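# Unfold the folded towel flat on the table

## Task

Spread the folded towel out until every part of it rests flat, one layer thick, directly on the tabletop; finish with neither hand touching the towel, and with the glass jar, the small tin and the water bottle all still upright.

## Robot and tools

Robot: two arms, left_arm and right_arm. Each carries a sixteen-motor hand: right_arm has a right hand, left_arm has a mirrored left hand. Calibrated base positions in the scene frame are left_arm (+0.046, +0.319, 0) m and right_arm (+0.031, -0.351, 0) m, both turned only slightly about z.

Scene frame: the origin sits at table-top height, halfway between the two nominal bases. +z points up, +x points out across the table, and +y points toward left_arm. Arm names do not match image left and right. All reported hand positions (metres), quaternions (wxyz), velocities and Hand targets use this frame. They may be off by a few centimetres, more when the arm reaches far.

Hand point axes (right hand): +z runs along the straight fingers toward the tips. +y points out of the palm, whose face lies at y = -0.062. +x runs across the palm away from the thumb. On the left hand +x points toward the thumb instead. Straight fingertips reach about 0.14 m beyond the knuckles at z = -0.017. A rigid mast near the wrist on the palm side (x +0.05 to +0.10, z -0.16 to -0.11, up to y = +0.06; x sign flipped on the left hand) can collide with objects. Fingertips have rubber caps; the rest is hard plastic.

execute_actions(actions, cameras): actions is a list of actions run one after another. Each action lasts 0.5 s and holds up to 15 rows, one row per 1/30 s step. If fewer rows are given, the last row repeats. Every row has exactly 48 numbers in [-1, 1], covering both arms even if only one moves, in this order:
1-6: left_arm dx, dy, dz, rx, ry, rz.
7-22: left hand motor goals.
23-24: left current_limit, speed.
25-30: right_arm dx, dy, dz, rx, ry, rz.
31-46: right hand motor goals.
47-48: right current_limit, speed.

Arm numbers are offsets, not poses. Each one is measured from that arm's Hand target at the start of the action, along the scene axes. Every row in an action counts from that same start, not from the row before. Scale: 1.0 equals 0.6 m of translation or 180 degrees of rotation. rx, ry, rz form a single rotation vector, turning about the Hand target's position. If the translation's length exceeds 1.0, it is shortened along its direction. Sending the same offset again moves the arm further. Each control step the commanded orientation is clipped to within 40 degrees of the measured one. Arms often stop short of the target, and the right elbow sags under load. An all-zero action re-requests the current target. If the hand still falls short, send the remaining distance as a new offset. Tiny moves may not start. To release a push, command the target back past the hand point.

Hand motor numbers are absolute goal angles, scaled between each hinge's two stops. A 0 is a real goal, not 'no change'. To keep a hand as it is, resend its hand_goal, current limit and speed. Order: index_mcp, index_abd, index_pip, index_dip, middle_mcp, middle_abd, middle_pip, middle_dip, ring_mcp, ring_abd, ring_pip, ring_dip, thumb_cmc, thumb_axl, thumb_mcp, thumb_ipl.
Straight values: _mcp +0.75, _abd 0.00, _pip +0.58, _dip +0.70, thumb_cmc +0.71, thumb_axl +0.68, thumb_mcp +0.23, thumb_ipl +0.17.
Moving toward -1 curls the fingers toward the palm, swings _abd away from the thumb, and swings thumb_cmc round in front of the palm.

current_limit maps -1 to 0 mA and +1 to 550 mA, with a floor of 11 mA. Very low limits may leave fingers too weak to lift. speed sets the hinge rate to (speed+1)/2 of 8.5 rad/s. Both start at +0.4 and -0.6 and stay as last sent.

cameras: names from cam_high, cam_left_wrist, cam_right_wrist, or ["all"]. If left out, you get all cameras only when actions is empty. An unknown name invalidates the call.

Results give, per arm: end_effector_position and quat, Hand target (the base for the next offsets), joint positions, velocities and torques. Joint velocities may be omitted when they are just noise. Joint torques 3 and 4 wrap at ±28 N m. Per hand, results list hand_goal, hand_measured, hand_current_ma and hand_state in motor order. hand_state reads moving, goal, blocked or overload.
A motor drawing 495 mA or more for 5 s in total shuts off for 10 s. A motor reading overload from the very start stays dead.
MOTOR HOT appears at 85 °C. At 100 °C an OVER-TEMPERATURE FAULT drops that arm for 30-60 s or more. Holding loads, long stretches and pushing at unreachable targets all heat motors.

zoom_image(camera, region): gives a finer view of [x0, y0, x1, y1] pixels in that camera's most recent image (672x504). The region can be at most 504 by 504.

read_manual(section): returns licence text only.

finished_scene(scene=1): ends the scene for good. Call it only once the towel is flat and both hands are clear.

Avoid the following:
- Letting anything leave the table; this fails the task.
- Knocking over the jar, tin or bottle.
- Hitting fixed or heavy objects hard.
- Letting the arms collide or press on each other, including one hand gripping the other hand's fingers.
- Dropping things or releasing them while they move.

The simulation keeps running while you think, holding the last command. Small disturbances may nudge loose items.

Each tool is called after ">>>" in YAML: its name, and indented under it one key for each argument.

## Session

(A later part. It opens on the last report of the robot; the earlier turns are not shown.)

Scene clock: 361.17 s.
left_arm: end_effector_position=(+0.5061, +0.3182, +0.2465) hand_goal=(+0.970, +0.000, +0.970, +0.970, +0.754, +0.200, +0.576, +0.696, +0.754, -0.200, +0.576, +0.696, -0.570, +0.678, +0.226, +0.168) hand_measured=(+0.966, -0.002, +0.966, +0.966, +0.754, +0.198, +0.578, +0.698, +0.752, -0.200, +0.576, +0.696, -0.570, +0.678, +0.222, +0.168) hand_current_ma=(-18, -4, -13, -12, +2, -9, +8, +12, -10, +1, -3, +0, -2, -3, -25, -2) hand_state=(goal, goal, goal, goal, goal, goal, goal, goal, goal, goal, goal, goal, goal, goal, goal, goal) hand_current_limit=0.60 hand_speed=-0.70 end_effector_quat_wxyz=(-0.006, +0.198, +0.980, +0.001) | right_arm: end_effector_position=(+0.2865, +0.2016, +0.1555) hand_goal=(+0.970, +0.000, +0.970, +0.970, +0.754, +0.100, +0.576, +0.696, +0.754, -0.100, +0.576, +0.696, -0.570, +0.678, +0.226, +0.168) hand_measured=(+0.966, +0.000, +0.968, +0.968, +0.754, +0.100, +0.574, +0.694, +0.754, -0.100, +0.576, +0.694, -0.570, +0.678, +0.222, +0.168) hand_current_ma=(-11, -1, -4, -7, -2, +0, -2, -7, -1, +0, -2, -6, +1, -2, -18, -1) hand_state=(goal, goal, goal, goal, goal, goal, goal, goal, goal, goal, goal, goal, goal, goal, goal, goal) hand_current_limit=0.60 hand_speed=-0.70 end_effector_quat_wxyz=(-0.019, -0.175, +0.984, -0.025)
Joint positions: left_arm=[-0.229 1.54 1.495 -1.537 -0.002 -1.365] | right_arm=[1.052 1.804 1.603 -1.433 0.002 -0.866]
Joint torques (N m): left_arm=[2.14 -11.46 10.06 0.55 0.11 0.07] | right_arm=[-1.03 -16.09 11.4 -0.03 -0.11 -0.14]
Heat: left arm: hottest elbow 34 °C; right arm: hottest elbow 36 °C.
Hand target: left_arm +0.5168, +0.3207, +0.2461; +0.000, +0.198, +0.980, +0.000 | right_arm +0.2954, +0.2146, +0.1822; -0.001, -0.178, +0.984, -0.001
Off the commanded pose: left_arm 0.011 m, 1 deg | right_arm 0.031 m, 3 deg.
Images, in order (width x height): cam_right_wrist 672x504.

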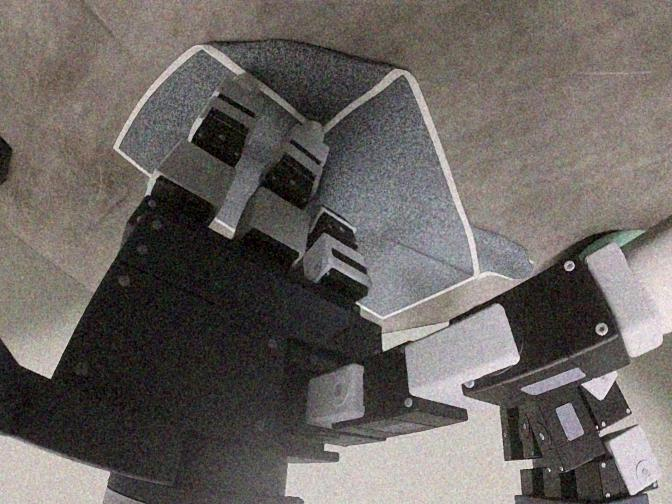

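>>> execute_actions:
  actions:
    - [[0,0,0,0,0,0,0.97,0,0.97,0.97,0.754,0.2,0.576,0.696,0.754,-0.2,0.576,0.696,-0.571,0.678,0.226,0.168,0.6,-0.7,-0.001,0.016,-0.03,0,0,0,0.97,0,0.97,0.97,0.754,0.1,0.576,0.696,0.754,-0.1,0.576,0.696,-0.571,0.678,0.226,0.168,0.6,-0.7]]
    - [[0,0,0,0,0,0,0.97,0,0.97,0.97,0.754,0.2,0.576,0.696,0.754,-0.2,0.576,0.696,-0.571,0.678,0.226,0.168,0.6,-0.7,0,0,-0.043,0,0,0,0.97,0,0.97,0.97,0.754,0.1,0.576,0.696,0.754,-0.1,0.576,0.696,-0.571,0.678,0.226,0.168,0.6,-0.7]]
  cameras: ["cam_right_wrist"]

>>> zoom_image:
  camera: "cam_right_wrist"
  region: [180, 20, 480, 240]

Scene clock: 363.70 s.
left_arm: end_effector_position=(+0.5061, +0.3182, +0.2465) hand_goal=(+0.970, +0.000, +0.970, +0.970, +0.754, +0.200, +0.576, +0.696, +0.754, -0.200, +0.576, +0.696, -0.570, +0.678, +0.226, +0.168) hand_measured=(+0.966, -0.002, +0.966, +0.966, +0.754, +0.198, +0.578, +0.698, +0.752, -0.200, +0.576, +0.696, -0.570, +0.678, +0.222, +0.168) hand_current_ma=(-18, -4, -13, -12, +2, -9, +8, +12, -10, +1, -3, +0, -2, -3, -25, -2) hand_state=(goal, goal, goal, goal, goal, goal, goal, goal, goal, goal, goal, goal, goal, goal, goal, goal) hand_current_limit=0.60 hand_speed=-0.70 end_effector_quat_wxyz=(-0.006, +0.198, +0.980, +0.001) | right_arm: end_effector_position=(+0.2973, +0.2212, +0.1479) hand_goal=(+0.970, +0.000, +0.970, +0.970, +0.754, +0.100, +0.576, +0.696, +0.754, -0.100, +0.576, +0.696, -0.570, +0.678, +0.226, +0.168) hand_measured=(+0.966, +0.000, +0.968, +0.968, +0.754, +0.100, +0.574, +0.694, +0.754, -0.100, +0.576, +0.694, -0.570, +0.678, +0.222, +0.168) hand_current_ma=(-11, -1, -4, -7, -1, +0, -2, -7, -1, +0, -2, -6, +1, -2, -18, -1) hand_state=(goal, goal, goal, goal, goal, goal, goal, goal, goal, goal, goal, goal, goal, goal, goal, goal) hand_current_limit=0.60 hand_speed=-0.70 end_effector_quat_wxyz=(+0.001, -0.175, +0.985, +0.001)
Joint positions: left_arm=[-0.229 1.54 1.495 -1.537 -0.002 -1.365] | right_arm=[1.052 1.825 1.602 -1.344 0.001 -0.866]
Joint torques (N m): left_arm=[2.08 -11.46 10.09 0.55 0.11 0.07] | right_arm=[0.21 -15.15 7.83 0.5 -0.09 -0.06]
Heat: left arm: hottest elbow 34 °C; right arm: hottest elbow 36 °C.
Hand target: left_arm +0.5168, +0.3207, +0.2461; +0.000, +0.198, +0.980, +0.000 | right_arm +0.2947, +0.2242, +0.1382; -0.002, -0.178, +0.984, -0.001
Off the commanded pose: left_arm 0.011 m, 1 deg | right_arm 0.010 m, 0 deg.
Images, in order (width x height): cam_right_wrist 672x504.

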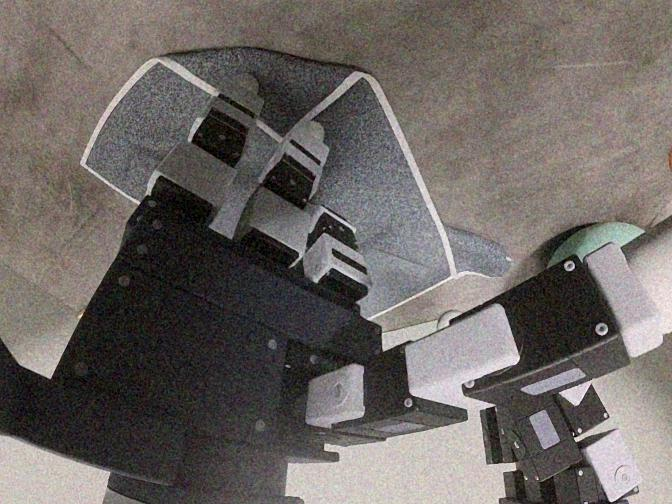

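Scaled by 1.680 from the camera's 672x504 image, which has a finer 960x720 frame.

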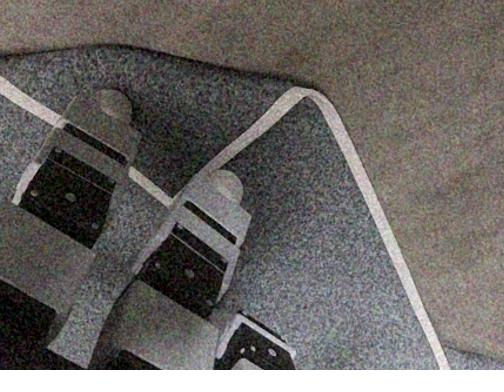

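>>> execute_actions:
  actions:
    - [[0,0,0,0,0,0,0.97,0,0.97,0.97,0.754,0.2,0.576,0.696,0.754,-0.2,0.576,0.696,-0.571,0.678,0.226,0.168,0.6,-0.7,-0.026,-0.0345,0.005,0,0,0,0.97,0,0.97,0.97,0.754,0.1,0.576,0.696,0.754,-0.1,0.576,0.696,-0.571,0.678,0.226,0.168,0.6,-0.7]]
  cameras: ["cam_right_wrist"]

>>> zoom_image:
  camera: "cam_right_wrist"
  region: [180, 20, 480, 240]

Scene clock: 366.03 s.
left_arm: end_effector_position=(+0.5061, +0.3182, +0.2465) hand_goal=(+0.970, +0.000, +0.970, +0.970, +0.754, +0.200, +0.576, +0.696, +0.754, -0.200, +0.576, +0.696, -0.570, +0.678, +0.226, +0.168) hand_measured=(+0.966, -0.002, +0.966, +0.966, +0.754, +0.198, +0.578, +0.698, +0.752, -0.200, +0.576, +0.696, -0.570, +0.678, +0.222, +0.168) hand_current_ma=(-18, -4, -13, -12, +2, -9, +8, +12, -10, +1, -3, +0, -2, -3, -25, -2) hand_state=(goal, goal, goal, goal, goal, goal, goal, goal, goal, goal, goal, goal, goal, goal, goal, goal) hand_current_limit=0.60 hand_speed=-0.70 end_effector_quat_wxyz=(-0.006, +0.198, +0.980, +0.001) | right_arm: end_effector_position=(+0.2849, +0.2028, +0.1470) hand_goal=(+0.970, +0.000, +0.970, +0.970, +0.754, +0.100, +0.576, +0.696, +0.754, -0.100, +0.576, +0.696, -0.570, +0.678, +0.226, +0.168) hand_measured=(+0.966, +0.000, +0.968, +0.968, +0.752, +0.100, +0.574, +0.694, +0.750, -0.096, +0.572, +0.694, -0.570, +0.678, +0.222, +0.168) hand_current_ma=(-14, -1, -4, -7, -4, +2, -2, -7, -12, +10, -8, -7, +1, -2, -18, -1) hand_state=(goal, goal, goal, goal, goal, goal, goal, goal, goal, goal, goal, goal, goal, goal, goal, goal) hand_current_limit=0.60 hand_speed=-0.70 end_effector_quat_wxyz=(+0.001, -0.176, +0.984, +0.001)
Joint positions: left_arm=[-0.229 1.54 1.495 -1.537 -0.002 -1.365] | right_arm=[1.055 1.77 1.521 -1.319 0 -0.865]
Joint torques (N m): left_arm=[2.14 -11.4 10.07 0.57 0.11 0.07] | right_arm=[0.62 -14.97 6.99 0.64 -0.05 0.03]
Heat: left arm: hottest elbow 34 °C; right arm: hottest elbow 36 °C.
Hand target: left_arm +0.5168, +0.3207, +0.2461; +0.000, +0.198, +0.980, +0.000 | right_arm +0.2794, +0.2035, +0.1413; -0.001, -0.177, +0.984, -0.001
Off the commanded pose: left_arm 0.011 m, 1 deg | right_arm 0.008 m, 0 deg.
Images, in order (width x height): cam_right_wrist 672x504.

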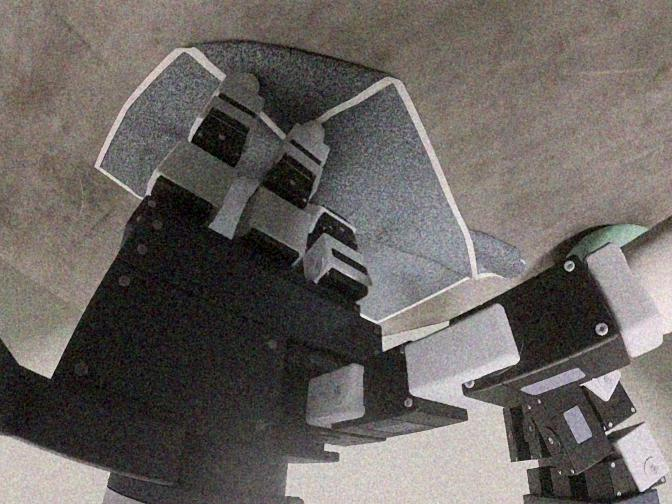

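Scaled by 1.680 from the camera's 672x504 image, which has a finer 960x720 frame.

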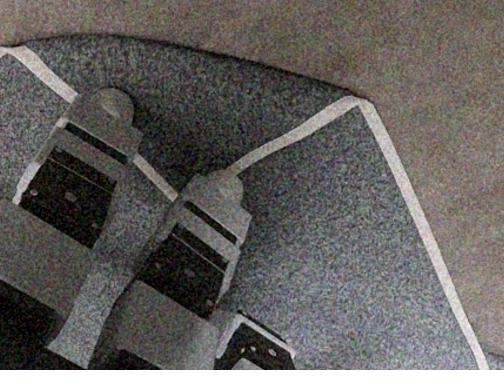

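>>> execute_actions:
  actions:
    - [[0,0,0,0,0,0,0.97,0,0.97,0.97,0.754,0.2,0.576,0.696,0.754,-0.2,0.576,0.696,-0.571,0.678,0.226,0.168,0.6,-0.7,0,0,0.03,0,0,0,0.97,0,0.97,0.97,0.754,0.1,0.576,0.696,0.754,-0.1,0.576,0.696,-0.571,0.678,0.226,0.168,0.6,-0.7]]
    - [[0,0,0,0,0,0,0.97,0,0.97,0.97,0.754,0.2,0.576,0.696,0.754,-0.2,0.576,0.696,-0.571,0.678,0.226,0.168,0.6,-0.7,-0.015,-0.012,0,0,0,-0.02,0.97,0,0.97,0.97,0.754,0.1,0.576,0.696,0.754,-0.1,0.576,0.696,-0.571,0.678,0.226,0.168,0.6,-0.7]]
    - [[0,0,0,0,0,0,0.97,0,0.97,0.97,0.754,0.2,0.576,0.696,0.754,-0.2,0.576,0.696,-0.571,0.678,0.226,0.168,0.6,-0.7,0,0,-0.062,0,0,0,0.97,0,0.97,0.97,0.754,0.1,0.576,0.696,0.754,-0.1,0.576,0.696,-0.571,0.678,0.226,0.168,0.6,-0.7]]
  cameras: ["cam_right_wrist"]

>>> zoom_image:
  camera: "cam_right_wrist"
  region: [180, 20, 480, 240]

Scene clock: 369.60 s.
left_arm: end_effector_position=(+0.5061, +0.3182, +0.2465) hand_goal=(+0.970, +0.000, +0.970, +0.970, +0.754, +0.200, +0.576, +0.696, +0.754, -0.200, +0.576, +0.696, -0.570, +0.678, +0.226, +0.168) hand_measured=(+0.966, -0.002, +0.966, +0.966, +0.754, +0.198, +0.578, +0.698, +0.752, -0.200, +0.576, +0.696, -0.570, +0.678, +0.222, +0.168) hand_current_ma=(-18, -4, -13, -12, +2, -9, +8, +12, -10, +1, -3, +0, -2, -3, -25, -2) hand_state=(goal, goal, goal, goal, goal, goal, goal, goal, goal, goal, goal, goal, goal, goal, goal, goal) hand_current_limit=0.60 hand_speed=-0.70 end_effector_quat_wxyz=(-0.006, +0.198, +0.980, +0.001) | right_arm: end_effector_position=(+0.2739, +0.1987, +0.1415) hand_goal=(+0.970, +0.000, +0.970, +0.970, +0.754, +0.100, +0.576, +0.696, +0.754, -0.100, +0.576, +0.696, -0.570, +0.678, +0.226, +0.168) hand_measured=(+0.966, +0.000, +0.968, +0.968, +0.750, +0.104, +0.574, +0.694, +0.752, -0.098, +0.574, +0.694, -0.570, +0.678, +0.220, +0.168) hand_current_ma=(-13, -1, -4, -7, -9, +9, -5, -6, -7, +5, -5, -6, +1, -2, -21, -1) hand_state=(goal, goal, goal, goal, goal, goal, goal, goal, goal, goal, goal, goal, goal, goal, goal, goal) hand_current_limit=0.60 hand_speed=-0.70 end_effector_quat_wxyz=(+0.007, -0.149, +0.989, +0.010)
Joint positions: left_arm=[-0.229 1.54 1.495 -1.537 -0.002 -1.365] | right_arm=[1.077 1.733 1.452 -1.266 -0.001 -0.787]
Joint torques (N m): left_arm=[2.14 -11.58 10.07 0.55 0.11 0.07] | right_arm=[-0.26 -13.51 6.52 1.02 -0.06 0.03]
Heat: left arm: hottest elbow 34 °C; right arm: hottest elbow 35 °C.
Hand target: left_arm +0.5168, +0.3207, +0.2461; +0.000, +0.198, +0.980, +0.000 | right_arm +0.2704, +0.1963, +0.1221; -0.001, -0.146, +0.989, -0.001
Off the commanded pose: left_arm 0.011 m, 1 deg | right_arm 0.020 m, 2 deg.
Images, in order (width x height): cam_right_wrist 672x504.

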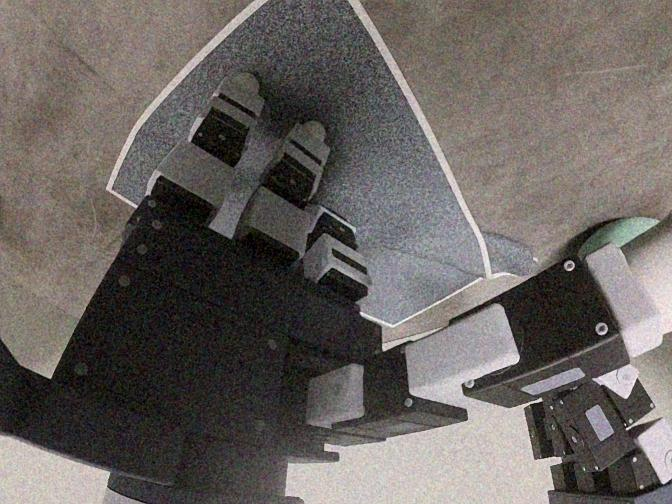

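Scaled by 1.680 from the camera's 672x504 image, which has a finer 960x720 frame.

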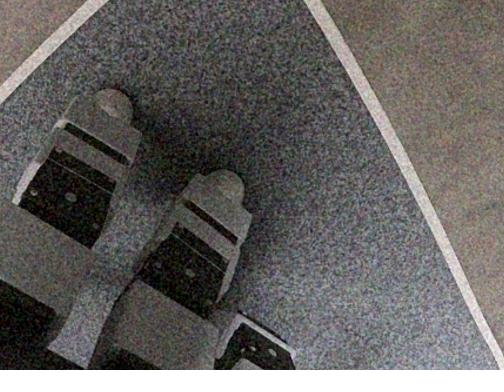

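>>> execute_actions:
  actions:
    - [[0,0,0,0,0,0,0.97,0,0.97,0.97,0.754,0.2,0.576,0.696,0.754,-0.2,0.576,0.696,-0.571,0.678,0.226,0.168,0.6,-0.7,0,0,0.16,0,0,0,0.97,0,0.97,0.97,0.754,0.2,0.576,0.696,0.754,-0.2,0.576,0.696,-0.571,0.678,0.226,0.168,0.6,-0.7]]
    - [[-0.05,0.05,0,0,0,0,0.97,0,0.97,0.97,0.754,0.2,0.576,0.696,0.754,-0.2,0.576,0.696,-0.571,0.678,0.226,0.168,0.6,-0.7,-0.05,-0.1,0.02,0,0,-0.17,0.97,0,0.97,0.97,0.754,0.2,0.576,0.696,0.754,-0.2,0.576,0.696,-0.571,0.678,0.226,0.168,0.6,-0.7]]
    - [[-0.05,0.05,0,0,0,0,0.97,0,0.97,0.97,0.754,0.2,0.576,0.696,0.754,-0.2,0.576,0.696,-0.571,0.678,0.226,0.168,0.6,-0.7,-0.05,-0.15,0,0,0,-0.17,0.97,0,0.97,0.97,0.754,0.2,0.576,0.696,0.754,-0.2,0.576,0.696,-0.571,0.678,0.226,0.168,0.6,-0.7]]
    - [[0,0,0,0,0,0,0.97,0,0.97,0.97,0.754,0.2,0.576,0.696,0.754,-0.2,0.576,0.696,-0.571,0.678,0.226,0.168,0.6,-0.7,-0.05,-0.15,0,0,0,-0.17,0.97,0,0.97,0.97,0.754,0.2,0.576,0.696,0.754,-0.2,0.576,0.696,-0.571,0.678,0.226,0.168,0.6,-0.7]]
  cameras: ["all"]

>>> zoom_image:
  camera: "cam_high"
  region: [220, 110, 470, 300]

Scene clock: 373.57 s.
left_arm: end_effector_position=(+0.4529, +0.3796, +0.2434) hand_goal=(+0.970, +0.000, +0.970, +0.970, +0.754, +0.200, +0.576, +0.696, +0.754, -0.200, +0.576, +0.696, -0.570, +0.678, +0.226, +0.168) hand_measured=(+0.966, -0.002, +0.966, +0.966, +0.754, +0.198, +0.578, +0.698, +0.752, -0.200, +0.576, +0.696, -0.572, +0.678, +0.222, +0.168) hand_current_ma=(-19, -5, -12, -12, -2, -10, +7, +11, -6, -1, -3, +0, -6, -3, -24, -2) hand_state=(goal, goal, goal, goal, goal, goal, goal, goal, goal, goal, goal, goal, goal, goal, goal, goal) hand_current_limit=0.60 hand_speed=-0.70 end_effector_quat_wxyz=(-0.003, +0.195, +0.981, +0.000) | right_arm: end_effector_position=(+0.1801, -0.0465, +0.2313) hand_goal=(+0.970, +0.000, +0.970, +0.970, +0.754, +0.200, +0.576, +0.696, +0.754, -0.200, +0.576, +0.696, -0.570, +0.678, +0.226, +0.168) hand_measured=(+0.962, +0.002, +0.968, +0.968, +0.752, +0.200, +0.574, +0.694, +0.752, -0.198, +0.574, +0.694, -0.570, +0.678, +0.222, +0.168) hand_current_ma=(-26, +3, -5, -6, -4, -1, -5, -6, -4, +5, -4, -5, -1, -2, -15, -1) hand_state=(goal, goal, goal, goal, goal, goal, goal, goal, goal, goal, goal, goal, goal, goal, goal, goal) hand_current_limit=0.60 hand_speed=-0.70 end_effector_quat_wxyz=(-0.003, +0.605, +0.796, +0.001)
Joint positions: left_arm=[-0.101 1.381 1.317 -1.514 0 -1.245] | right_arm=[1.367 1.144 1.08 -1.502 -0.005 1.101]
Joint torques (N m): left_arm=[1.49 -10.05 9.36 0.14 0.01 0.07] | right_arm=[-0.5 -4.07 8.66 0.59 0.3 0.04]
Heat: left arm: hottest elbow 34 °C; right arm: hottest elbow 35 °C.
Hand target: left_arm +0.4568, +0.3807, +0.2461; +0.000, +0.198, +0.980, +0.000 | right_arm +0.1803, -0.0437, +0.2301; -0.001, +0.608, +0.794, +0.001
Off the commanded pose: left_arm 0.005 m, 1 deg | right_arm 0.003 m, 1 deg.

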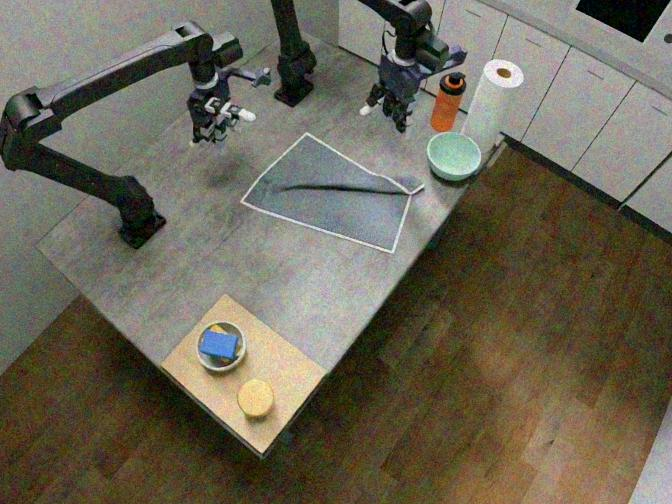

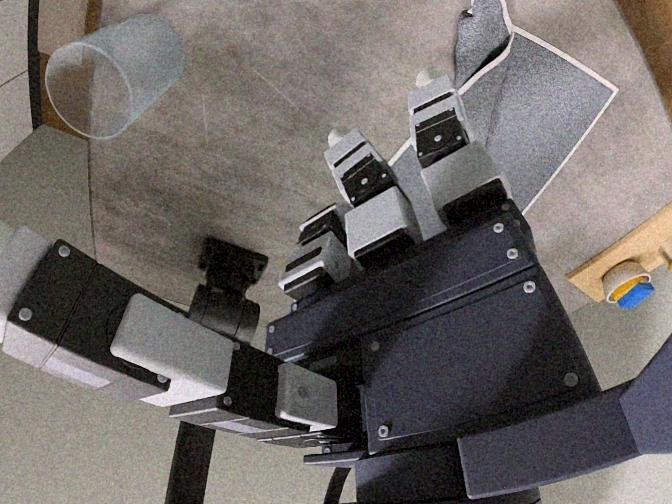

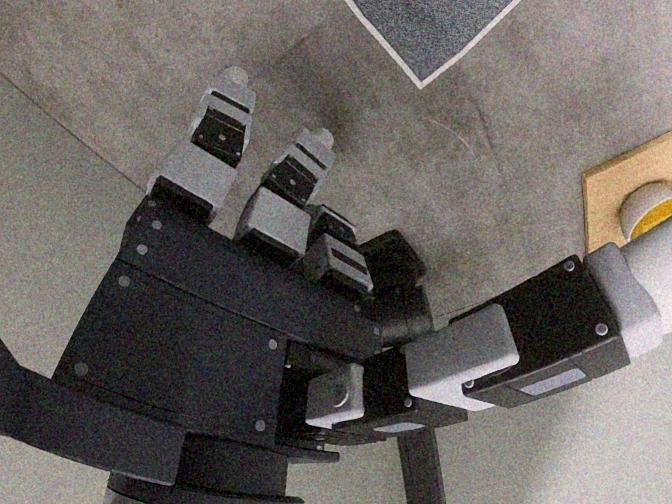

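Scaled by 2.016.

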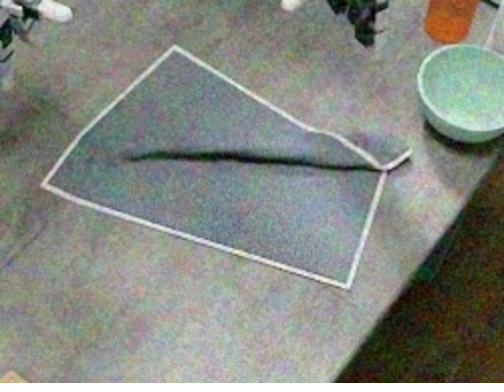

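>>> zoom_image:
  camera: "cam_high"
  region: [350, 140, 450, 215]

>>> zoom_image:
  camera: "cam_left_wrist"
  region: [380, 0, 640, 180]

Scaled by 5.040.

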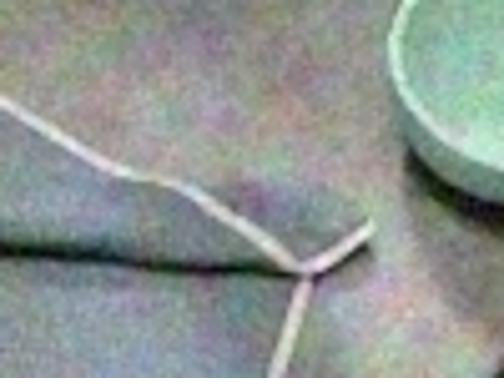

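Scaled by 1.938 from the camera's 672x504 image, which has a finer 960x720 frame.

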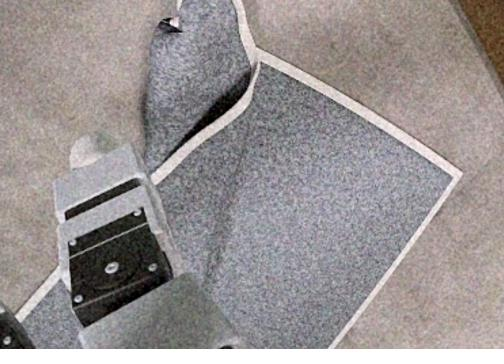

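>>> execute_actions:
  actions:
    - [[0.04,-0.1,-0.01,0,0,0.06,0.97,0,0.97,0.97,0.754,0.1,0.576,0.696,0.754,-0.1,0.576,0.696,-0.571,0.678,0.226,0.168,0.6,-0.7,0,0,0,0,0,0,0.97,0,0.97,0.97,0.754,0.2,0.576,0.696,0.754,-0.2,0.576,0.696,-0.571,0.678,0.226,0.168,0.6,-0.7]]
    - [[0.04,-0.1,-0.01,0,0,0.055,0.97,0,0.97,0.97,0.754,0.1,0.576,0.696,0.754,-0.1,0.576,0.696,-0.571,0.678,0.226,0.168,0.6,-0.7,0,0,0,0,0,0,0.97,0,0.97,0.97,0.754,0.2,0.576,0.696,0.754,-0.2,0.576,0.696,-0.571,0.678,0.226,0.168,0.6,-0.7]]
  cameras: ["cam_left_wrist"]

>>> zoom_image:
  camera: "cam_left_wrist"
  region: [240, 0, 640, 240]

Scene clock: 379.77 s.
left_arm: end_effector_position=(+0.4975, +0.2600, +0.2247) hand_goal=(+0.970, +0.000, +0.970, +0.970, +0.754, +0.100, +0.576, +0.696, +0.754, -0.100, +0.576, +0.696, -0.570, +0.678, +0.226, +0.168) hand_measured=(+0.964, +0.000, +0.966, +0.966, +0.752, +0.102, +0.578, +0.698, +0.752, -0.102, +0.576, +0.696, -0.570, +0.678, +0.222, +0.168) hand_current_ma=(-31, -1, -12, -12, -6, +4, +5, +11, -8, -4, -2, +0, +2, -3, -25, -2) hand_state=(goal, goal, goal, goal, goal, goal, goal, goal, goal, goal, goal, goal, goal, goal, goal, goal) hand_current_limit=0.60 hand_speed=-0.70 end_effector_quat_wxyz=(-0.009, +0.027, +1.000, +0.001) | right_arm: end_effector_position=(+0.1801, -0.0466, +0.2314) hand_goal=(+0.970, +0.000, +0.970, +0.970, +0.754, +0.200, +0.576, +0.696, +0.754, -0.200, +0.576, +0.696, -0.570, +0.678, +0.226, +0.168) hand_measured=(+0.962, +0.002, +0.968, +0.968, +0.752, +0.200, +0.574, +0.694, +0.752, -0.198, +0.574, +0.694, -0.570, +0.678, +0.222, +0.168) hand_current_ma=(-26, +3, -5, -6, -4, -1, -5, -6, -4, +5, -4, -5, -1, -2, -15, -1) hand_state=(goal, goal, goal, goal, goal, goal, goal, goal, goal, goal, goal, goal, goal, goal, goal, goal) hand_current_limit=0.60 hand_speed=-0.70 end_effector_quat_wxyz=(-0.003, +0.606, +0.795, +0.001)
Joint positions: left_arm=[-0.333 1.639 1.555 -1.504 0.002 -1.815] | right_arm=[1.367 1.144 1.08 -1.502 -0.005 1.103]
Joint torques (N m): left_arm=[1.73 -13.74 11.06 -0.39 -0.09 -0.14] | right_arm=[-0.97 -4.25 8.47 0.32 0.21 0.03]
Heat: left arm: hottest elbow 34 °C; right arm: hottest elbow 36 °C.
Hand target: left_arm +0.5048, +0.2606, +0.2342; +0.000, +0.019, +1.000, +0.000 | right_arm +0.1803, -0.0437, +0.2300; -0.001, +0.609, +0.794, +0.001
Off the commanded pose: left_arm 0.012 m, 1 deg | right_arm 0.003 m, 0 deg.
Images, in order (width x height): cam_left_wrist 672x504.

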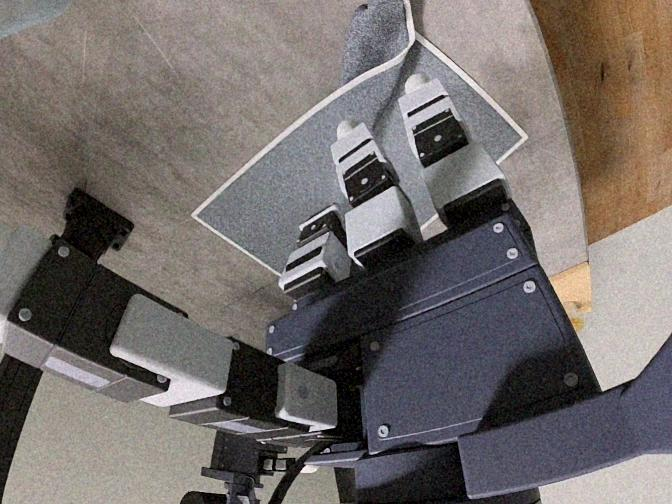

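Scaled by 1.260 from the camera's 672x504 image, which has a finer 960x720 frame.

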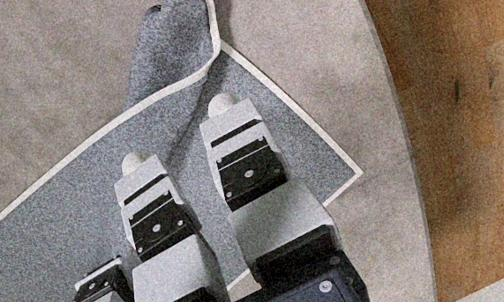

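>>> execute_actions:
  actions:
    - [[0.09,0.08,0,0,0,0,0.97,0,0.97,0.97,0.754,0.1,0.576,0.696,0.754,-0.1,0.576,0.696,-0.571,0.678,0.226,0.168,0.6,-0.7,0,0,0,0,0,0,0.97,0,0.97,0.97,0.754,0.2,0.576,0.696,0.754,-0.2,0.576,0.696,-0.571,0.678,0.226,0.168,0.6,-0.7]]
  cameras: ["cam_left_wrist"]

>>> zoom_image:
  camera: "cam_left_wrist"
  region: [240, 0, 560, 200]

Scene clock: 382.77 s.
left_arm: end_effector_position=(+0.5493, +0.3163, +0.2265) hand_goal=(+0.970, +0.000, +0.970, +0.970, +0.754, +0.100, +0.576, +0.696, +0.754, -0.100, +0.576, +0.696, -0.570, +0.678, +0.226, +0.168) hand_measured=(+0.964, +0.000, +0.966, +0.966, +0.752, +0.100, +0.578, +0.698, +0.752, -0.100, +0.576, +0.696, -0.570, +0.678, +0.222, +0.168) hand_current_ma=(-29, -1, -12, -12, -4, +3, +5, +11, -5, -1, -2, +0, +3, -3, -25, -2) hand_state=(goal, goal, goal, goal, goal, goal, goal, goal, goal, goal, goal, goal, goal, goal, goal, goal) hand_current_limit=0.60 hand_speed=-0.70 end_effector_quat_wxyz=(-0.007, +0.007, +1.000, +0.002) | right_arm: end_effector_position=(+0.1801, -0.0466, +0.2314) hand_goal=(+0.970, +0.000, +0.970, +0.970, +0.754, +0.200, +0.576, +0.696, +0.754, -0.200, +0.576, +0.696, -0.570, +0.678, +0.226, +0.168) hand_measured=(+0.962, +0.002, +0.968, +0.968, +0.752, +0.200, +0.574, +0.694, +0.752, -0.198, +0.574, +0.694, -0.570, +0.678, +0.222, +0.168) hand_current_ma=(-26, +3, -5, -6, -4, -1, -5, -6, -4, +5, -4, -5, -1, -2, -15, -1) hand_state=(goal, goal, goal, goal, goal, goal, goal, goal, goal, goal, goal, goal, goal, goal, goal, goal) hand_current_limit=0.60 hand_speed=-0.70 end_effector_quat_wxyz=(-0.003, +0.606, +0.795, +0.001)
Joint positions: left_arm=[-0.201 1.744 1.696 -1.536 -0.002 -1.722] | right_arm=[1.367 1.144 1.08 -1.502 -0.005 1.103]
Joint torques (N m): left_arm=[0.09 -15.21 11.4 -0.42 0.07 0.07] | right_arm=[0.38 -5.25 8.76 0.47 0.23 0.04]
Heat: left arm: hottest elbow 34 °C; right arm: hottest elbow 36 °C.
Hand target: left_arm +0.5588, +0.3085, +0.2342; +0.000, +0.019, +1.000, +0.000 | right_arm +0.1803, -0.0437, +0.2300; -0.001, +0.609, +0.794, +0.001
Off the commanded pose: left_arm 0.014 m, 2 deg | right_arm 0.003 m, 0 deg.
Images, in order (width x height): cam_left_wrist 672x504.

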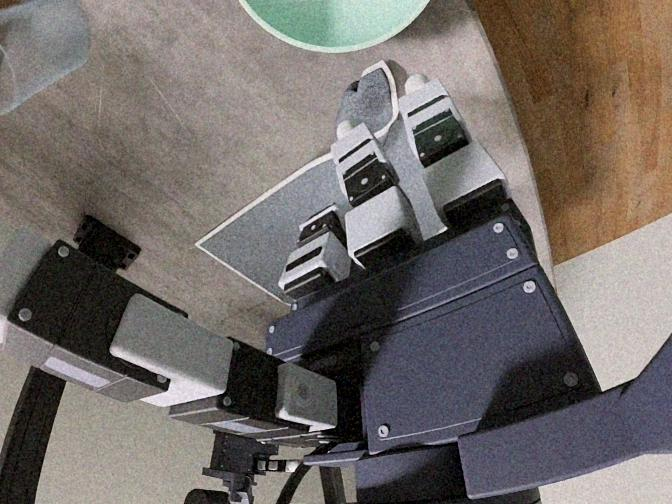

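Scaled by 1.575 from the camera's 672x504 image, which has a finer 960x720 frame.

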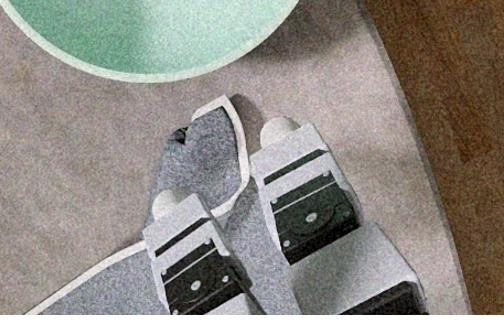

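>>> execute_actions:
  actions:
    - [[0.06,-0.05,0.01,0,0,-0.2,0.97,0,0.97,0.97,0.754,0,0.576,0.696,0.754,0,0.576,0.696,-0.571,0.678,0.226,0.168,0.6,-0.7,0,0,0,0,0,0,0.97,0,0.97,0.97,0.754,0.2,0.576,0.696,0.754,-0.2,0.576,0.696,-0.571,0.678,0.226,0.168,0.6,-0.7]]
    - [[0.065,-0.05,0,0,0,-0.2,0.97,0,0.97,0.97,0.754,0,0.576,0.696,0.754,0,0.576,0.696,-0.571,0.678,0.226,0.168,0.6,-0.7,0,0,0,0,0,0,0.97,0,0.97,0.97,0.754,0.2,0.576,0.696,0.754,-0.2,0.576,0.696,-0.571,0.678,0.226,0.168,0.6,-0.7]]
    - [[0.065,-0.04,0,0,0,-0.2,0.97,0,0.97,0.97,0.754,0,0.576,0.696,0.754,0,0.576,0.696,-0.571,0.678,0.226,0.168,0.6,-0.7,0,0,0,0,0,0,0.97,0,0.97,0.97,0.754,0.2,0.576,0.696,0.754,-0.2,0.576,0.696,-0.571,0.678,0.226,0.168,0.6,-0.7]]
  cameras: ["cam_left_wrist","cam_high"]

>>> zoom_image:
  camera: "cam_left_wrist"
  region: [240, 0, 560, 200]

Scene clock: 390.53 s.
left_arm: end_effector_position=(+0.6614, +0.2257, +0.2336) hand_goal=(+0.970, +0.000, +0.970, +0.970, +0.754, +0.000, +0.576, +0.696, +0.754, +0.000, +0.576, +0.696, -0.570, +0.678, +0.226, +0.168) hand_measured=(+0.966, -0.002, +0.968, +0.968, +0.754, +0.002, +0.576, +0.698, +0.752, -0.004, +0.576, +0.696, -0.570, +0.678, +0.222, +0.168) hand_current_ma=(-16, -5, -10, -12, -4, +7, +3, +11, -12, -11, -3, +0, +3, -3, -25, -2) hand_state=(goal, goal, goal, goal, goal, goal, goal, goal, goal, goal, goal, goal, goal, goal, goal, goal) hand_current_limit=0.60 hand_speed=-0.70 end_effector_quat_wxyz=(-0.004, +0.817, +0.576, -0.003) | right_arm: end_effector_position=(+0.1801, -0.0466, +0.2314) hand_goal=(+0.970, +0.000, +0.970, +0.970, +0.754, +0.200, +0.576, +0.696, +0.754, -0.200, +0.576, +0.696, -0.570, +0.678, +0.226, +0.168) hand_measured=(+0.962, +0.002, +0.968, +0.968, +0.752, +0.200, +0.574, +0.694, +0.752, -0.198, +0.574, +0.694, -0.570, +0.678, +0.222, +0.168) hand_current_ma=(-26, +3, -5, -6, -4, -1, -5, -6, -4, +5, -4, -5, -1, -2, -15, -1) hand_state=(goal, goal, goal, goal, goal, goal, goal, goal, goal, goal, goal, goal, goal, goal, goal, goal) hand_current_limit=0.60 hand_speed=-0.70 end_effector_quat_wxyz=(-0.003, +0.606, +0.795, +0.001)
Joint positions: left_arm=[-0.197 1.748 1.724 -1.556 -0.002 0.181] | right_arm=[1.367 1.144 1.08 -1.502 -0.005 1.103]
Joint torques (N m): left_arm=[1.44 -14.45 11.97 -0.27 0.2 0.08] | right_arm=[-0.03 -5.01 8.72 0.31 0.22 0.07]
Heat: left arm: hottest elbow 34 °C; right arm: hottest elbow 36 °C.
Hand target: left_arm +0.6728, +0.2246, +0.2403; +0.000, +0.820, +0.573, +0.000 | right_arm +0.1803, -0.0437, +0.2300; -0.001, +0.609, +0.794, +0.001
Off the commanded pose: left_arm 0.013 m, 1 deg | right_arm 0.003 m, 0 deg.
Images, in order (width x height): cam_high 672x504, cam_left_wrist 672x504.

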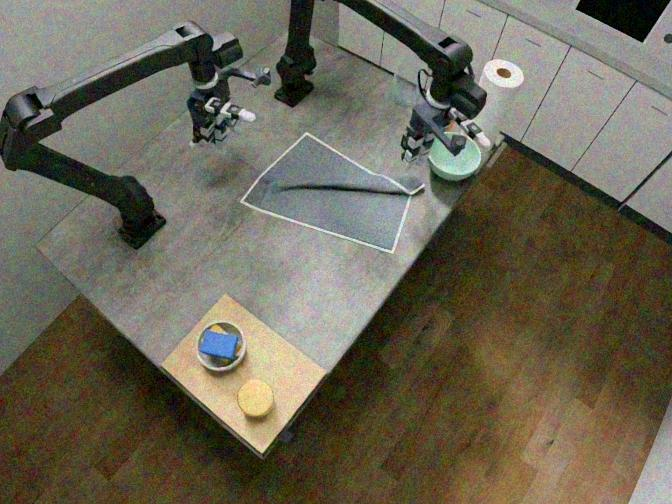

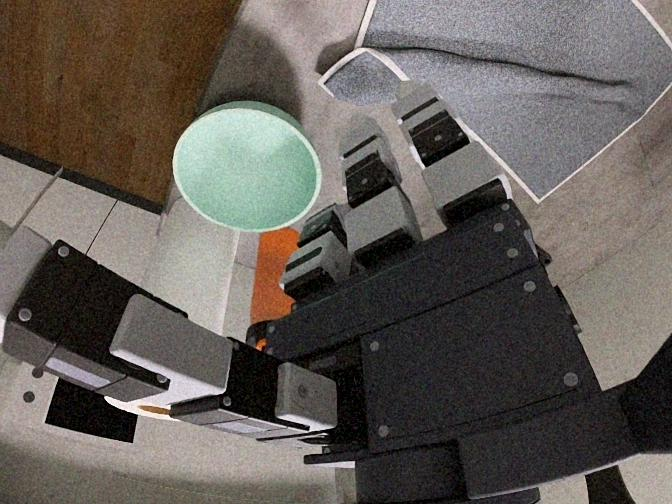

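Scaled by 1.575 from the camera's 672x504 image, which has a finer 960x720 frame.

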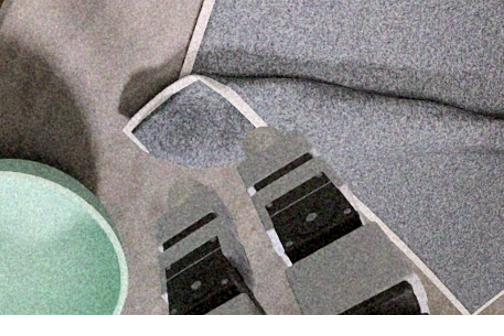

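>>> execute_actions:
  actions:
    - [[0.002,0.0257,-0.09,0,0,0,0.97,0,0.97,0.97,0.754,0,0.576,0.696,0.754,0,0.576,0.696,-0.571,0.678,0.226,0.168,0.6,-0.7,0,0,0,0,0,0,0.97,0,0.97,0.97,0.754,0.2,0.576,0.696,0.754,-0.2,0.576,0.696,-0.571,0.678,0.226,0.168,0.6,-0.7]]
  cameras: ["cam_left_wrist"]

>>> zoom_image:
  camera: "cam_left_wrist"
  region: [240, 0, 560, 200]

Scene clock: 394.03 s.
left_arm: end_effector_position=(+0.6674, +0.2356, +0.1847) hand_goal=(+0.970, +0.000, +0.970, +0.970, +0.754, +0.000, +0.576, +0.696, +0.754, +0.000, +0.576, +0.696, -0.570, +0.678, +0.226, +0.168) hand_measured=(+0.966, -0.002, +0.968, +0.968, +0.754, +0.002, +0.576, +0.698, +0.752, -0.002, +0.576, +0.696, -0.570, +0.678, +0.222, +0.168) hand_current_ma=(-17, -5, -10, -12, -3, +7, +3, +11, -6, -10, -3, +0, +3, -3, -25, -2) hand_state=(goal, goal, goal, goal, goal, goal, goal, goal, goal, goal, goal, goal, goal, goal, goal, goal) hand_current_limit=0.60 hand_speed=-0.70 end_effector_quat_wxyz=(-0.006, +0.820, +0.573, -0.006) | right_arm: end_effector_position=(+0.1801, -0.0466, +0.2314) hand_goal=(+0.970, +0.000, +0.970, +0.970, +0.754, +0.200, +0.576, +0.696, +0.754, -0.200, +0.576, +0.696, -0.570, +0.678, +0.226, +0.168) hand_measured=(+0.962, +0.002, +0.968, +0.968, +0.752, +0.200, +0.574, +0.694, +0.752, -0.198, +0.574, +0.694, -0.570, +0.678, +0.222, +0.168) hand_current_ma=(-26, +3, -5, -6, -4, -1, -5, -6, -4, +5, -4, -5, -1, -2, -15, -1) hand_state=(goal, goal, goal, goal, goal, goal, goal, goal, goal, goal, goal, goal, goal, goal, goal, goal) hand_current_limit=0.60 hand_speed=-0.70 end_effector_quat_wxyz=(-0.003, +0.606, +0.795, +0.001)
Joint positions: left_arm=[-0.175 1.775 1.633 -1.445 -0.001 0.211] | right_arm=[1.367 1.144 1.08 -1.502 -0.005 1.103]
Joint torques (N m): left_arm=[2.14 -16.09 9.2 0.73 0.18 0.07] | right_arm=[-0.5 -4.72 8.42 0.24 0.28 0.01]
Heat: left arm: hottest elbow 34 °C; right arm: hottest elbow 36 °C.
Hand target: left_arm +0.6739, +0.2399, +0.1861; +0.000, +0.820, +0.573, -0.001 | right_arm +0.1803, -0.0437, +0.2300; -0.001, +0.609, +0.794, +0.001
Off the commanded pose: left_arm 0.008 m, 1 deg | right_arm 0.003 m, 0 deg.
Images, in order (width x height): cam_left_wrist 672x504.

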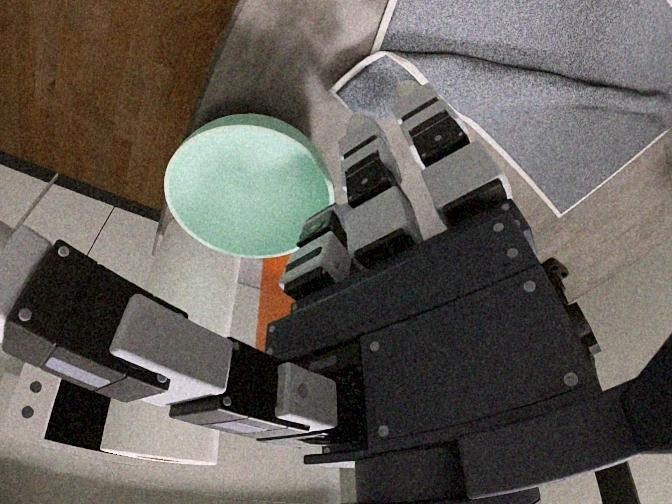

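Scaled by 1.575 from the camera's 672x504 image, which has a finer 960x720 frame.

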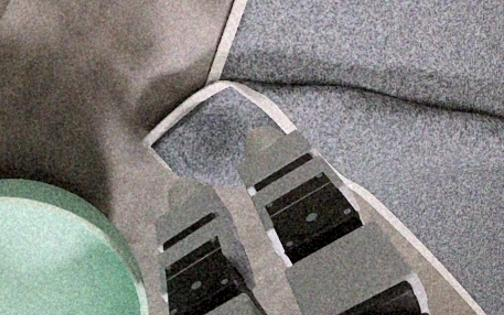

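>>> execute_actions:
  actions:
    - [[-0.008,0.011,-0.06,0,0,0,0.97,0,0.97,0.97,0.754,-0.05,0.576,0.696,0.754,0.05,0.576,0.696,-0.571,0.678,0.226,0.168,0.6,-0.7,0,0,0,0,0,0,0.97,0,0.97,0.97,0.754,0.2,0.576,0.696,0.754,-0.2,0.576,0.696,-0.571,0.678,0.226,0.168,0.6,-0.7]]
  cameras: ["cam_left_wrist"]

>>> zoom_image:
  camera: "cam_left_wrist"
  region: [240, 0, 560, 200]

Scene clock: 397.43 s.
left_arm: end_effector_position=(+0.6611, +0.2398, +0.1513) hand_goal=(+0.970, +0.000, +0.970, +0.970, +0.754, -0.050, +0.576, +0.696, +0.754, +0.050, +0.576, +0.696, -0.570, +0.678, +0.226, +0.168) hand_measured=(+0.974, -0.002, +0.972, +0.968, +0.752, -0.046, +0.576, +0.698, +0.752, +0.046, +0.576, +0.696, -0.570, +0.678, +0.222, +0.168) hand_current_ma=(+14, -5, +6, -9, -5, +16, +3, +11, -6, -14, -2, +0, +3, -3, -25, -2) hand_state=(goal, goal, goal, goal, goal, goal, goal, goal, goal, goal, goal, goal, goal, goal, goal, goal) hand_current_limit=0.60 hand_speed=-0.70 end_effector_quat_wxyz=(-0.006, +0.820, +0.572, -0.005) | right_arm: end_effector_position=(+0.1801, -0.0466, +0.2314) hand_goal=(+0.970, +0.000, +0.970, +0.970, +0.754, +0.200, +0.576, +0.696, +0.754, -0.200, +0.576, +0.696, -0.570, +0.678, +0.226, +0.168) hand_measured=(+0.962, +0.002, +0.968, +0.968, +0.752, +0.200, +0.574, +0.694, +0.752, -0.198, +0.574, +0.694, -0.570, +0.678, +0.222, +0.168) hand_current_ma=(-26, +3, -5, -6, -4, -1, -5, -6, -4, +5, -4, -5, -1, -2, -15, -1) hand_state=(goal, goal, goal, goal, goal, goal, goal, goal, goal, goal, goal, goal, goal, goal, goal, goal) hand_current_limit=0.60 hand_speed=-0.70 end_effector_quat_wxyz=(-0.003, +0.606, +0.795, +0.001)
Joint positions: left_arm=[-0.168 1.773 1.542 -1.355 -0.001 0.22] | right_arm=[1.367 1.144 1.08 -1.502 -0.005 1.103]
Joint torques (N m): left_arm=[2.43 -15.56 8.99 0.94 0.18 0.11] | right_arm=[0.32 -4.78 8.64 0.32 0.23 0.03]
Heat: left arm: hottest elbow 34 °C; right arm: hottest elbow 36 °C.
Hand target: left_arm +0.6692, +0.2467, +0.1501; +0.000, +0.820, +0.573, -0.001 | right_arm +0.1803, -0.0437, +0.2300; -0.001, +0.609, +0.794, +0.001
Off the commanded pose: left_arm 0.011 m, 1 deg | right_arm 0.003 m, 0 deg.
Images, in order (width x height): cam_left_wrist 672x504.

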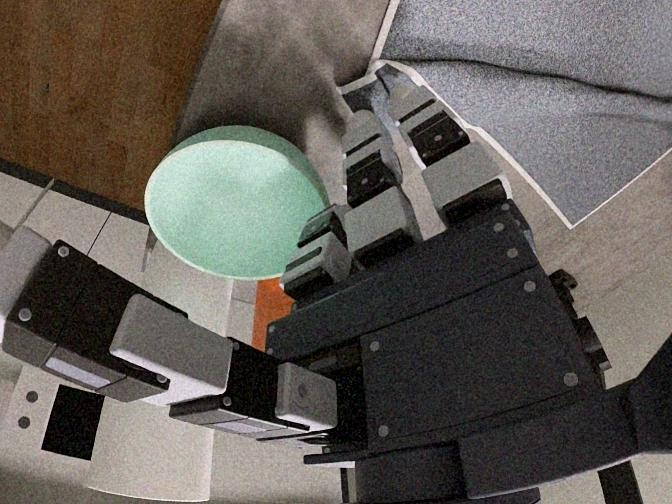

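Scaled by 1.575 from the camera's 672x504 image, which has a finer 960x720 frame.

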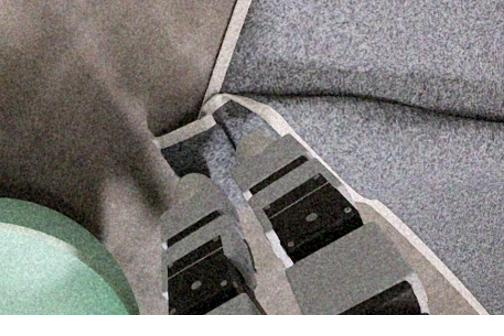

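>>> execute_actions:
  actions:
    - [[0,0,0.09,0,0,0,0.97,0,0.97,0.97,0.754,0,0.576,0.696,0.754,0,0.576,0.696,-0.571,0.678,0.226,0.168,0.6,-0.7,0,0,0,0,0,0,0.97,0,0.97,0.97,0.754,0.2,0.576,0.696,0.754,-0.2,0.576,0.696,-0.571,0.678,0.226,0.168,0.6,-0.7]]
    - [[0,0,0.02,0,0,0,-0.342,0,-0.59,-0.174,0.754,0,0.576,0.696,0.754,0,0.576,0.696,-0.571,0.678,0.226,0.168,0.6,-0.6,0,0,0,0,0,0,0.97,0,0.97,0.97,0.754,0.2,0.576,0.696,0.754,-0.2,0.576,0.696,-0.571,0.678,0.226,0.168,0.6,-0.7]]
  cameras: ["cam_left_wrist","cam_high"]

>>> zoom_image:
  camera: "cam_left_wrist"
  region: [240, 0, 560, 200]

Scene clock: 400.87 s.
left_arm: end_effector_position=(+0.6531, +0.2400, +0.1975) hand_goal=(-0.342, +0.000, -0.590, -0.174, +0.754, +0.000, +0.576, +0.696, +0.754, +0.000, +0.576, +0.696, -0.570, +0.678, +0.226, +0.168) hand_measured=(-0.322, -0.004, -0.586, -0.172, +0.752, -0.004, +0.576, +0.698, +0.752, +0.004, +0.576, +0.696, -0.570, +0.678, +0.222, +0.168) hand_current_ma=(+92, -12, +18, +11, -9, -11, +2, +10, -9, +12, -2, +0, +3, -3, -25, -2) hand_state=(goal, goal, goal, goal, goal, goal, goal, goal, goal, goal, goal, goal, goal, goal, goal, goal) hand_current_limit=0.60 hand_speed=-0.60 end_effector_quat_wxyz=(-0.015, +0.821, +0.570, -0.019) | right_arm: end_effector_position=(+0.1801, -0.0466, +0.2314) hand_goal=(+0.970, +0.000, +0.970, +0.970, +0.754, +0.200, +0.576, +0.696, +0.754, -0.200, +0.576, +0.696, -0.570, +0.678, +0.226, +0.168) hand_measured=(+0.962, +0.002, +0.968, +0.968, +0.752, +0.200, +0.574, +0.694, +0.752, -0.198, +0.574, +0.694, -0.570, +0.678, +0.222, +0.168) hand_current_ma=(-26, +3, -5, -6, -4, -1, -5, -6, -4, +5, -4, -5, -1, -2, -15, -1) hand_state=(goal, goal, goal, goal, goal, goal, goal, goal, goal, goal, goal, goal, goal, goal, goal, goal) hand_current_limit=0.60 hand_speed=-0.70 end_effector_quat_wxyz=(-0.003, +0.606, +0.795, +0.001)
Joint positions: left_arm=[-0.168 1.752 1.643 -1.51 0.003 0.223] | right_arm=[1.367 1.144 1.08 -1.502 -0.005 1.103]
Joint torques (N m): left_arm=[2.43 -16.03 11.74 0.57 0.04 0.08] | right_arm=[0.26 -3.6 8.66 0.38 0.15 0.08]
Heat: left arm: hottest elbow 33 °C; right arm: hottest elbow 36 °C.
Hand target: left_arm +0.6691, +0.2466, +0.2161; +0.000, +0.820, +0.573, -0.001 | right_arm +0.1803, -0.0437, +0.2300; -0.001, +0.609, +0.794, +0.001
Off the commanded pose: left_arm 0.026 m, 3 deg | right_arm 0.003 m, 0 deg.
Images, in order (width x height): cam_high 672x504, cam_left_wrist 672x504.

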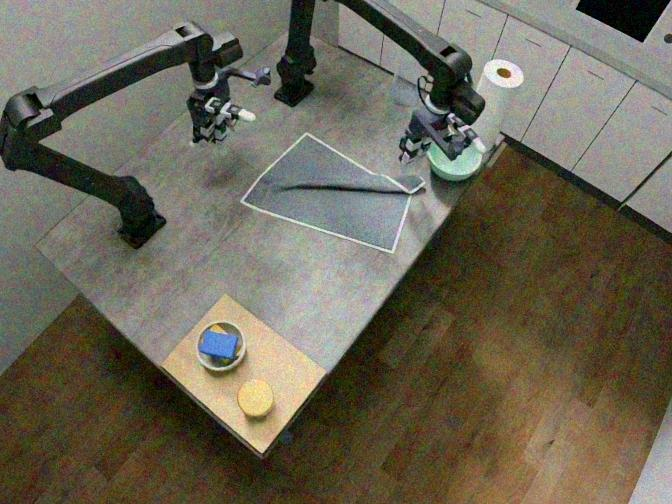

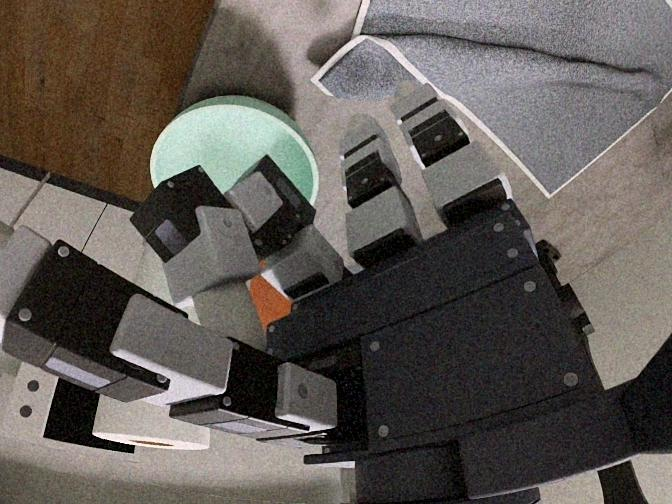

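Scaled by 1.575 from the camera's 672x504 image, which has a finer 960x720 frame.

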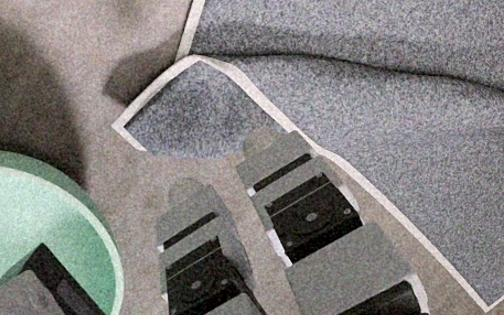

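>>> execute_actions:
  actions:
    - [[0.003,0.003,-0.08,0,0,0,-0.342,0,-0.59,-0.174,0.754,-0.03,0.576,0.696,0.754,0.03,0.576,0.696,-0.571,0.678,0.226,0.168,0.6,-0.7,0,0,0,0,0,0,0.97,0,0.97,0.97,0.754,0.2,0.576,0.696,0.754,-0.2,0.576,0.696,-0.571,0.678,0.226,0.168,0.6,-0.7]]
    - [[0,0,-0.065,0,0,0,-0.342,0,-0.59,-0.174,0.754,-0.03,0.576,0.696,0.754,0.03,0.576,0.696,-0.571,0.678,0.226,0.168,0.6,-0.7,0,0,0,0,0,0,0.97,0,0.97,0.97,0.754,0.2,0.576,0.696,0.754,-0.2,0.576,0.696,-0.571,0.678,0.226,0.168,0.6,-0.7]]
  cameras: ["cam_left_wrist"]

>>> zoom_image:
  camera: "cam_left_wrist"
  region: [240, 0, 560, 200]

Scene clock: 403.57 s.
left_arm: end_effector_position=(+0.6644, +0.2411, +0.1369) hand_goal=(-0.342, +0.000, -0.590, -0.174, +0.754, -0.030, +0.576, +0.696, +0.754, +0.030, +0.576, +0.696, -0.570, +0.678, +0.226, +0.168) hand_measured=(-0.326, -0.004, -0.586, -0.172, +0.752, -0.024, +0.576, +0.698, +0.756, +0.026, +0.578, +0.696, -0.570, +0.678, +0.222, +0.168) hand_current_ma=(+73, -12, +15, +10, -5, +24, +3, +10, +8, -13, +4, +1, +3, -3, -25, -2) hand_state=(goal, goal, goal, goal, goal, goal, goal, goal, goal, goal, goal, goal, goal, goal, goal, goal) hand_current_limit=0.60 hand_speed=-0.70 end_effector_quat_wxyz=(+0.000, +0.821, +0.571, -0.002) | right_arm: end_effector_position=(+0.1801, -0.0466, +0.2314) hand_goal=(+0.970, +0.000, +0.970, +0.970, +0.754, +0.200, +0.576, +0.696, +0.754, -0.200, +0.576, +0.696, -0.570, +0.678, +0.226, +0.168) hand_measured=(+0.962, +0.002, +0.968, +0.968, +0.752, +0.200, +0.574, +0.694, +0.752, -0.198, +0.574, +0.694, -0.570, +0.678, +0.222, +0.168) hand_current_ma=(-26, +3, -5, -6, -4, -1, -5, -6, -4, +5, -4, -5, -1, -2, -15, -1) hand_state=(goal, goal, goal, goal, goal, goal, goal, goal, goal, goal, goal, goal, goal, goal, goal, goal) hand_current_limit=0.60 hand_speed=-0.70 end_effector_quat_wxyz=(-0.003, +0.606, +0.795, +0.001)
Joint positions: left_arm=[-0.163 1.783 1.513 -1.303 0.003 0.228] | right_arm=[1.367 1.144 1.08 -1.502 -0.005 1.103]
Joint torques (N m): left_arm=[2.32 -15.21 8.84 0.99 0.07 0.07] | right_arm=[-0.56 -4.01 8.79 0.32 0.26 0.12]
Heat: left arm: hottest elbow 33 °C; right arm: hottest elbow 36 °C.
Hand target: left_arm +0.6710, +0.2483, +0.1290; +0.000, +0.820, +0.573, -0.001 | right_arm +0.1803, -0.0437, +0.2300; -0.001, +0.609, +0.794, +0.001
Off the commanded pose: left_arm 0.013 m, 0 deg | right_arm 0.003 m, 0 deg.
Images, in order (width x height): cam_left_wrist 672x504.

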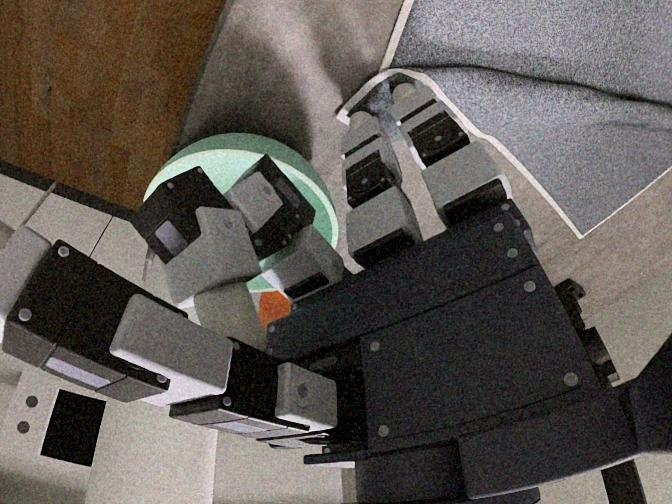

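Scaled by 1.575 from the camera's 672x504 image, which has a finer 960x720 frame.

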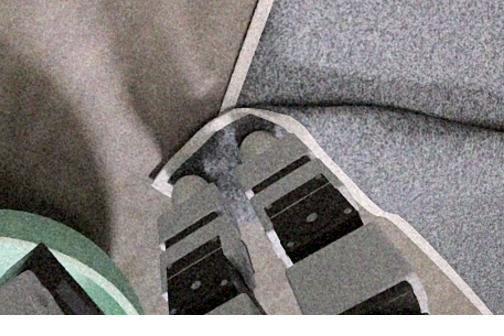

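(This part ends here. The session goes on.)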